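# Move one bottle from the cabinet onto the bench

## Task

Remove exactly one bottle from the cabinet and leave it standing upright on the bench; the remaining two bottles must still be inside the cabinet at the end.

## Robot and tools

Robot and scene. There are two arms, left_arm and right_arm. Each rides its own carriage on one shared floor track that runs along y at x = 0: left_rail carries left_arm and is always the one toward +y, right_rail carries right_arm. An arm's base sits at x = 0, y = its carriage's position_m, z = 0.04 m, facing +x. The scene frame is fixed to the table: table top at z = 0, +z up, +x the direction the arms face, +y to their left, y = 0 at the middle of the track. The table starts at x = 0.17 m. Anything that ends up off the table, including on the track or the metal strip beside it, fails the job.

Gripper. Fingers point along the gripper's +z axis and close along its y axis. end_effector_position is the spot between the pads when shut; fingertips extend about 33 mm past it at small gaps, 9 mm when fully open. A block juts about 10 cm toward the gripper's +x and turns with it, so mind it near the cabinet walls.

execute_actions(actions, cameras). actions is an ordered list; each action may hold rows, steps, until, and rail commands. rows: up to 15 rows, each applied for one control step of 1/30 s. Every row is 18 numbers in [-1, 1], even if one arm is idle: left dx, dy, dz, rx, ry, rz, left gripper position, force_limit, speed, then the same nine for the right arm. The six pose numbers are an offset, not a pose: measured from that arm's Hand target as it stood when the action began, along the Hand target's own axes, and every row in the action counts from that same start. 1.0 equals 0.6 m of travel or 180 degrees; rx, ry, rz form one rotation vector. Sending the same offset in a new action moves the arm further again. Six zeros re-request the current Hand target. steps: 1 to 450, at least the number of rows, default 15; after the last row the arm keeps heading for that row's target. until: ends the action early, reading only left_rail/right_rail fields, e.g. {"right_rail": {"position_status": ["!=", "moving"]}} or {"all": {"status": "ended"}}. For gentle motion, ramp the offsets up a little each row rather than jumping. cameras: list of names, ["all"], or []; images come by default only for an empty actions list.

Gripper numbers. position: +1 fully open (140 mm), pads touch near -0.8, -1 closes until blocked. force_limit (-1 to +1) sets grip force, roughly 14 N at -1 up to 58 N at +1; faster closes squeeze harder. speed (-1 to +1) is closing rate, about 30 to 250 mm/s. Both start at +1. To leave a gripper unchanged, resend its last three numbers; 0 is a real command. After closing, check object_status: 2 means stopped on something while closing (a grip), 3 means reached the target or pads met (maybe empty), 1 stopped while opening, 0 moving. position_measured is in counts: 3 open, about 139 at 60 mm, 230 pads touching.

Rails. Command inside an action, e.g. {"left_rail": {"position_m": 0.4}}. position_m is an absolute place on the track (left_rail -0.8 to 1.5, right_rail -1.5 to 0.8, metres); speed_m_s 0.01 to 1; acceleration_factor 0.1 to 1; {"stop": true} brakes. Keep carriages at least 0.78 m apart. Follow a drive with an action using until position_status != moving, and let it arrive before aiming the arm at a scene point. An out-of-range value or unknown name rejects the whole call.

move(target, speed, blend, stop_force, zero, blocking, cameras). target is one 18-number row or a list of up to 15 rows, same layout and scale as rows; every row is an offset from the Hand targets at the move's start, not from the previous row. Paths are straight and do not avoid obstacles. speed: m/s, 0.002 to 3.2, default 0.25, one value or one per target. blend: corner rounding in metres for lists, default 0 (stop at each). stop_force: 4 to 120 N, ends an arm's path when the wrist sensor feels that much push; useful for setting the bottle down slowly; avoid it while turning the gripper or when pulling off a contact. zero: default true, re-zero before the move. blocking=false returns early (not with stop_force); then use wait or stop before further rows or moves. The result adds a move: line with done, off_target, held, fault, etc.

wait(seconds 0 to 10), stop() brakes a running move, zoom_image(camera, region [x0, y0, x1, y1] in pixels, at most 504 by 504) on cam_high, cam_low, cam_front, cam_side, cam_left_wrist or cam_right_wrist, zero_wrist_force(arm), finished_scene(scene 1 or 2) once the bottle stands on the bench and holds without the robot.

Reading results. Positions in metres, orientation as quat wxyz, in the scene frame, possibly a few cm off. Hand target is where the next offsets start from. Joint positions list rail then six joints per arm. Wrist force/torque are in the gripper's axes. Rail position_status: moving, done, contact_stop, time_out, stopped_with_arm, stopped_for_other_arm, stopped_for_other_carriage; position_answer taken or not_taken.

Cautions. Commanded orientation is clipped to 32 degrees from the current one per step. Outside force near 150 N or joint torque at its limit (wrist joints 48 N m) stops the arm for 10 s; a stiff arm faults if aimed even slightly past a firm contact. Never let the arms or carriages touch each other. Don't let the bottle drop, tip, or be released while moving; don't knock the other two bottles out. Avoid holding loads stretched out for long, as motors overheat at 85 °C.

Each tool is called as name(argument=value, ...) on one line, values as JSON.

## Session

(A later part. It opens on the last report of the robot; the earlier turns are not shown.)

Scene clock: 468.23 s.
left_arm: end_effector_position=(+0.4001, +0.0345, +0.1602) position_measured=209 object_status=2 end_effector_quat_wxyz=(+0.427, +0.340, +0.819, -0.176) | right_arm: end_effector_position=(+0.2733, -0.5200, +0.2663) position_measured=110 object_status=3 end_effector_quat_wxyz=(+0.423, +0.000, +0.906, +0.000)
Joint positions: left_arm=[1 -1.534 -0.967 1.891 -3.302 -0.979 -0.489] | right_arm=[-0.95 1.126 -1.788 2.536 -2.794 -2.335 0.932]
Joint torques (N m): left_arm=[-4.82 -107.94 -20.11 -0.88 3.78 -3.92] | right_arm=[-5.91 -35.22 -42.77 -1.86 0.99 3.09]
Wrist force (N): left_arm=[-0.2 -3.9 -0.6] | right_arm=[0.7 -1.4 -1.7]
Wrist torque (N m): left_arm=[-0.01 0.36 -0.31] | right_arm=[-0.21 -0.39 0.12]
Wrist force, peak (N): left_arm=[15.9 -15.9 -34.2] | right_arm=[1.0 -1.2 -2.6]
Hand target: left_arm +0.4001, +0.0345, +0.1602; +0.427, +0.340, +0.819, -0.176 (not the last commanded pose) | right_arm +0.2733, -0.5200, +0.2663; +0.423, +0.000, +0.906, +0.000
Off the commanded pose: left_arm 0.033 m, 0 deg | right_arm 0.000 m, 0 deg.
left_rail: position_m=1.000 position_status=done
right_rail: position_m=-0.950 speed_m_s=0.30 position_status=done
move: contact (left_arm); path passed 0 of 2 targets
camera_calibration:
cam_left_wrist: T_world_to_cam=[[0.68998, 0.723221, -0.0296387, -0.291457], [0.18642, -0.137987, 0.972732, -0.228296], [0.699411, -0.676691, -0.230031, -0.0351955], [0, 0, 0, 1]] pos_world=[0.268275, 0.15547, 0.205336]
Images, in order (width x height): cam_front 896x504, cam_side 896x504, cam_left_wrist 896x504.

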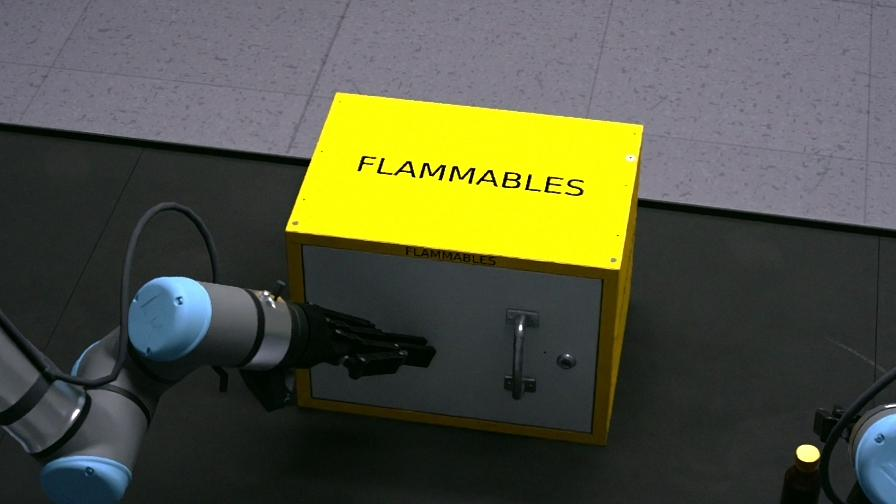

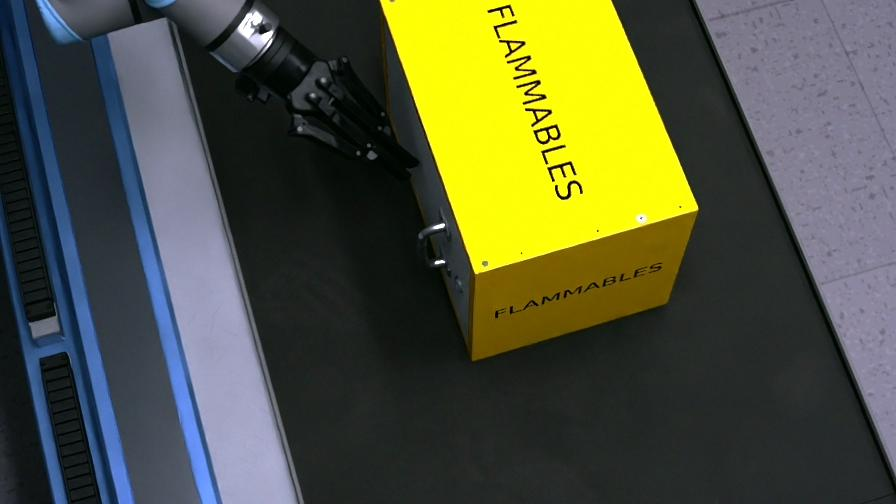

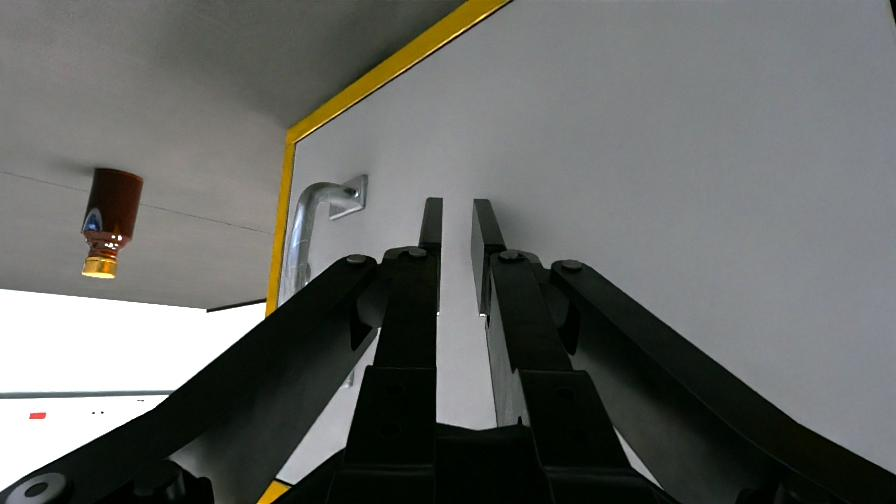

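move(target=[0,0,-0.2,0,0,0,-1,-1,-1,0,0,0,0,0,0,0.15,-1,-1], speed=0.12, cameras=["cam_front","cam_high","cam_left_wrist"])

zoom_image(camera="cam_front", region=[280, 220, 640, 460])

Scene clock: 474.00 s.
left_arm: end_effector_position=(+0.3305, +0.1039, +0.2290) position_measured=209 object_status=2 end_effector_quat_wxyz=(+0.427, +0.340, +0.819, -0.176) | right_arm: end_effector_position=(+0.2733, -0.5200, +0.2663) position_measured=110 object_status=3 end_effector_quat_wxyz=(+0.423, +0.000, +0.906, +0.000)
Joint positions: left_arm=[1 -1.63 -1.167 2.052 -3.214 -0.911 -0.573] | right_arm=[-0.95 1.126 -1.788 2.536 -2.794 -2.335 0.932]
Joint torques (N m): left_arm=[-10.31 -91.78 -21.38 -1.3 4.72 -4.14] | right_arm=[-4.23 -35.15 -43.26 -1.51 0.74 3.49]
Wrist force (N): left_arm=[-2.7 -0.6 0.8] | right_arm=[0.6 -1.1 -1.7]
Wrist torque (N m): left_arm=[-0.28 0.67 -0.25] | right_arm=[-0.15 -0.37 0.11]
Wrist force, peak (N): left_arm=[-0.1 -3.9 -0.3] | right_arm=[0.5 -1.4 -2.5]
Hand target: left_arm +0.3305, +0.1040, +0.2290; +0.427, +0.340, +0.819, -0.176 | right_arm +0.2733, -0.5200, +0.2663; +0.423, +0.000, +0.906, +0.000
Off the commanded pose: left_arm 0.000 m, 0 deg | right_arm 0.000 m, 0 deg.
left_rail: position_m=1.000 position_status=done
right_rail: position_m=-0.950 speed_m_s=0.30 position_status=done
move: done
camera_calibration:
cam_left_wrist: T_world_to_cam=[[0.690028, 0.723175, -0.0296556, -0.29165], [0.186434, -0.138, 0.972727, -0.272686], [0.699359, -0.676738, -0.230048, 0.0762276], [0, 0, 0, 1]] pos_world=[0.198775, 0.22487, 0.274136]
Images, in order (width x height): cam_high 896x504, cam_front 896x504, cam_left_wrist 896x504.

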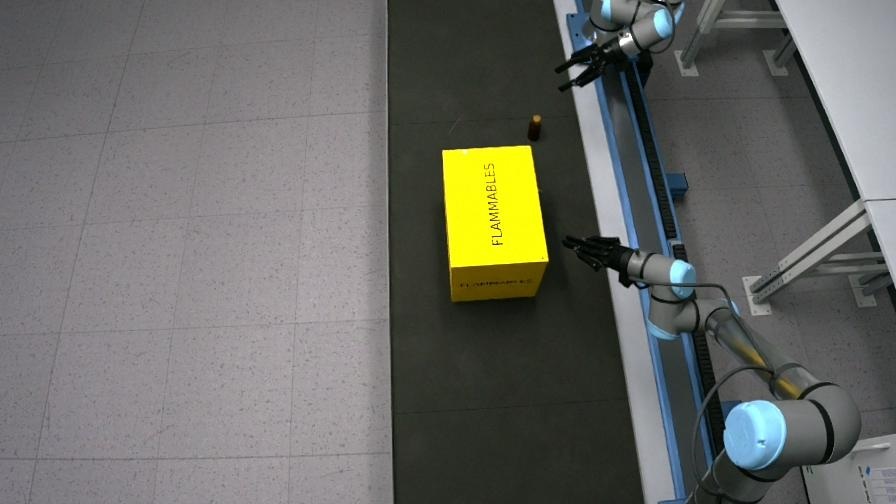

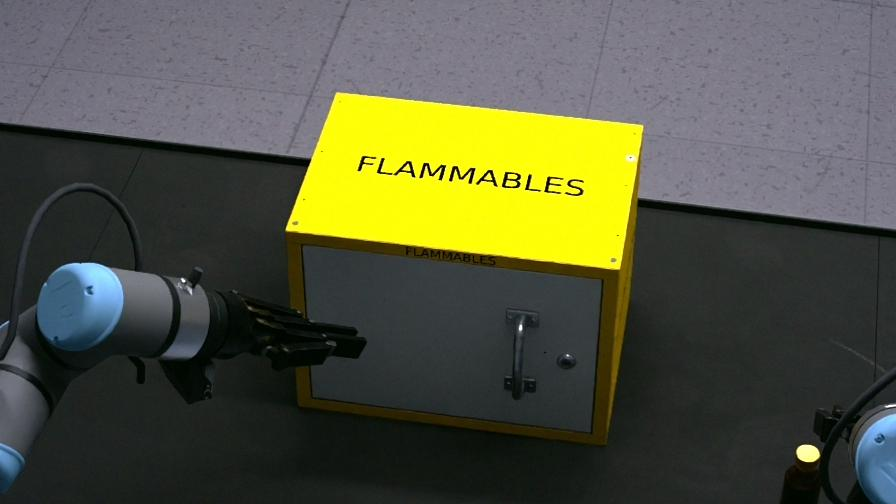

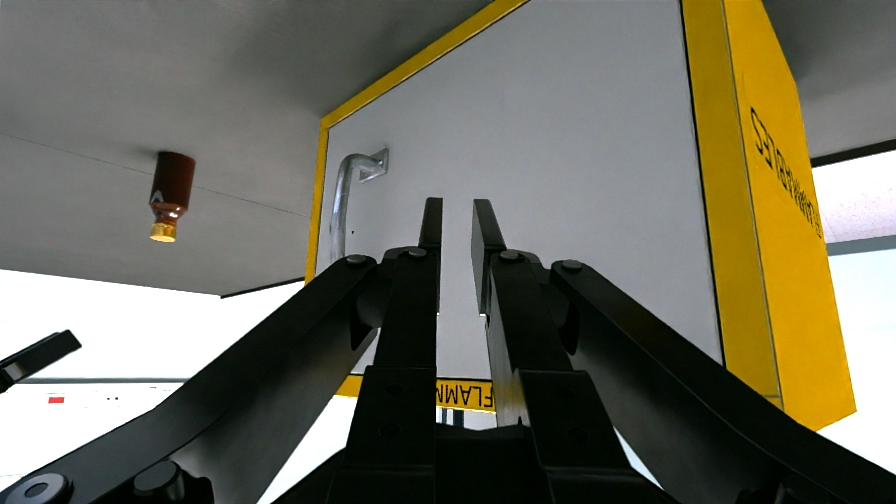

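Scaled by 1.400 from the camera's 896x504 image, which has a finer 1280x720 frame.

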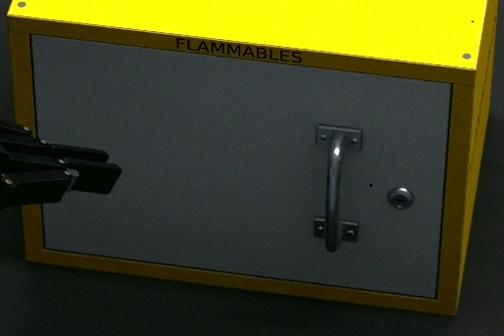

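finished_scene(scene=1)

The scene is finished: the task was done.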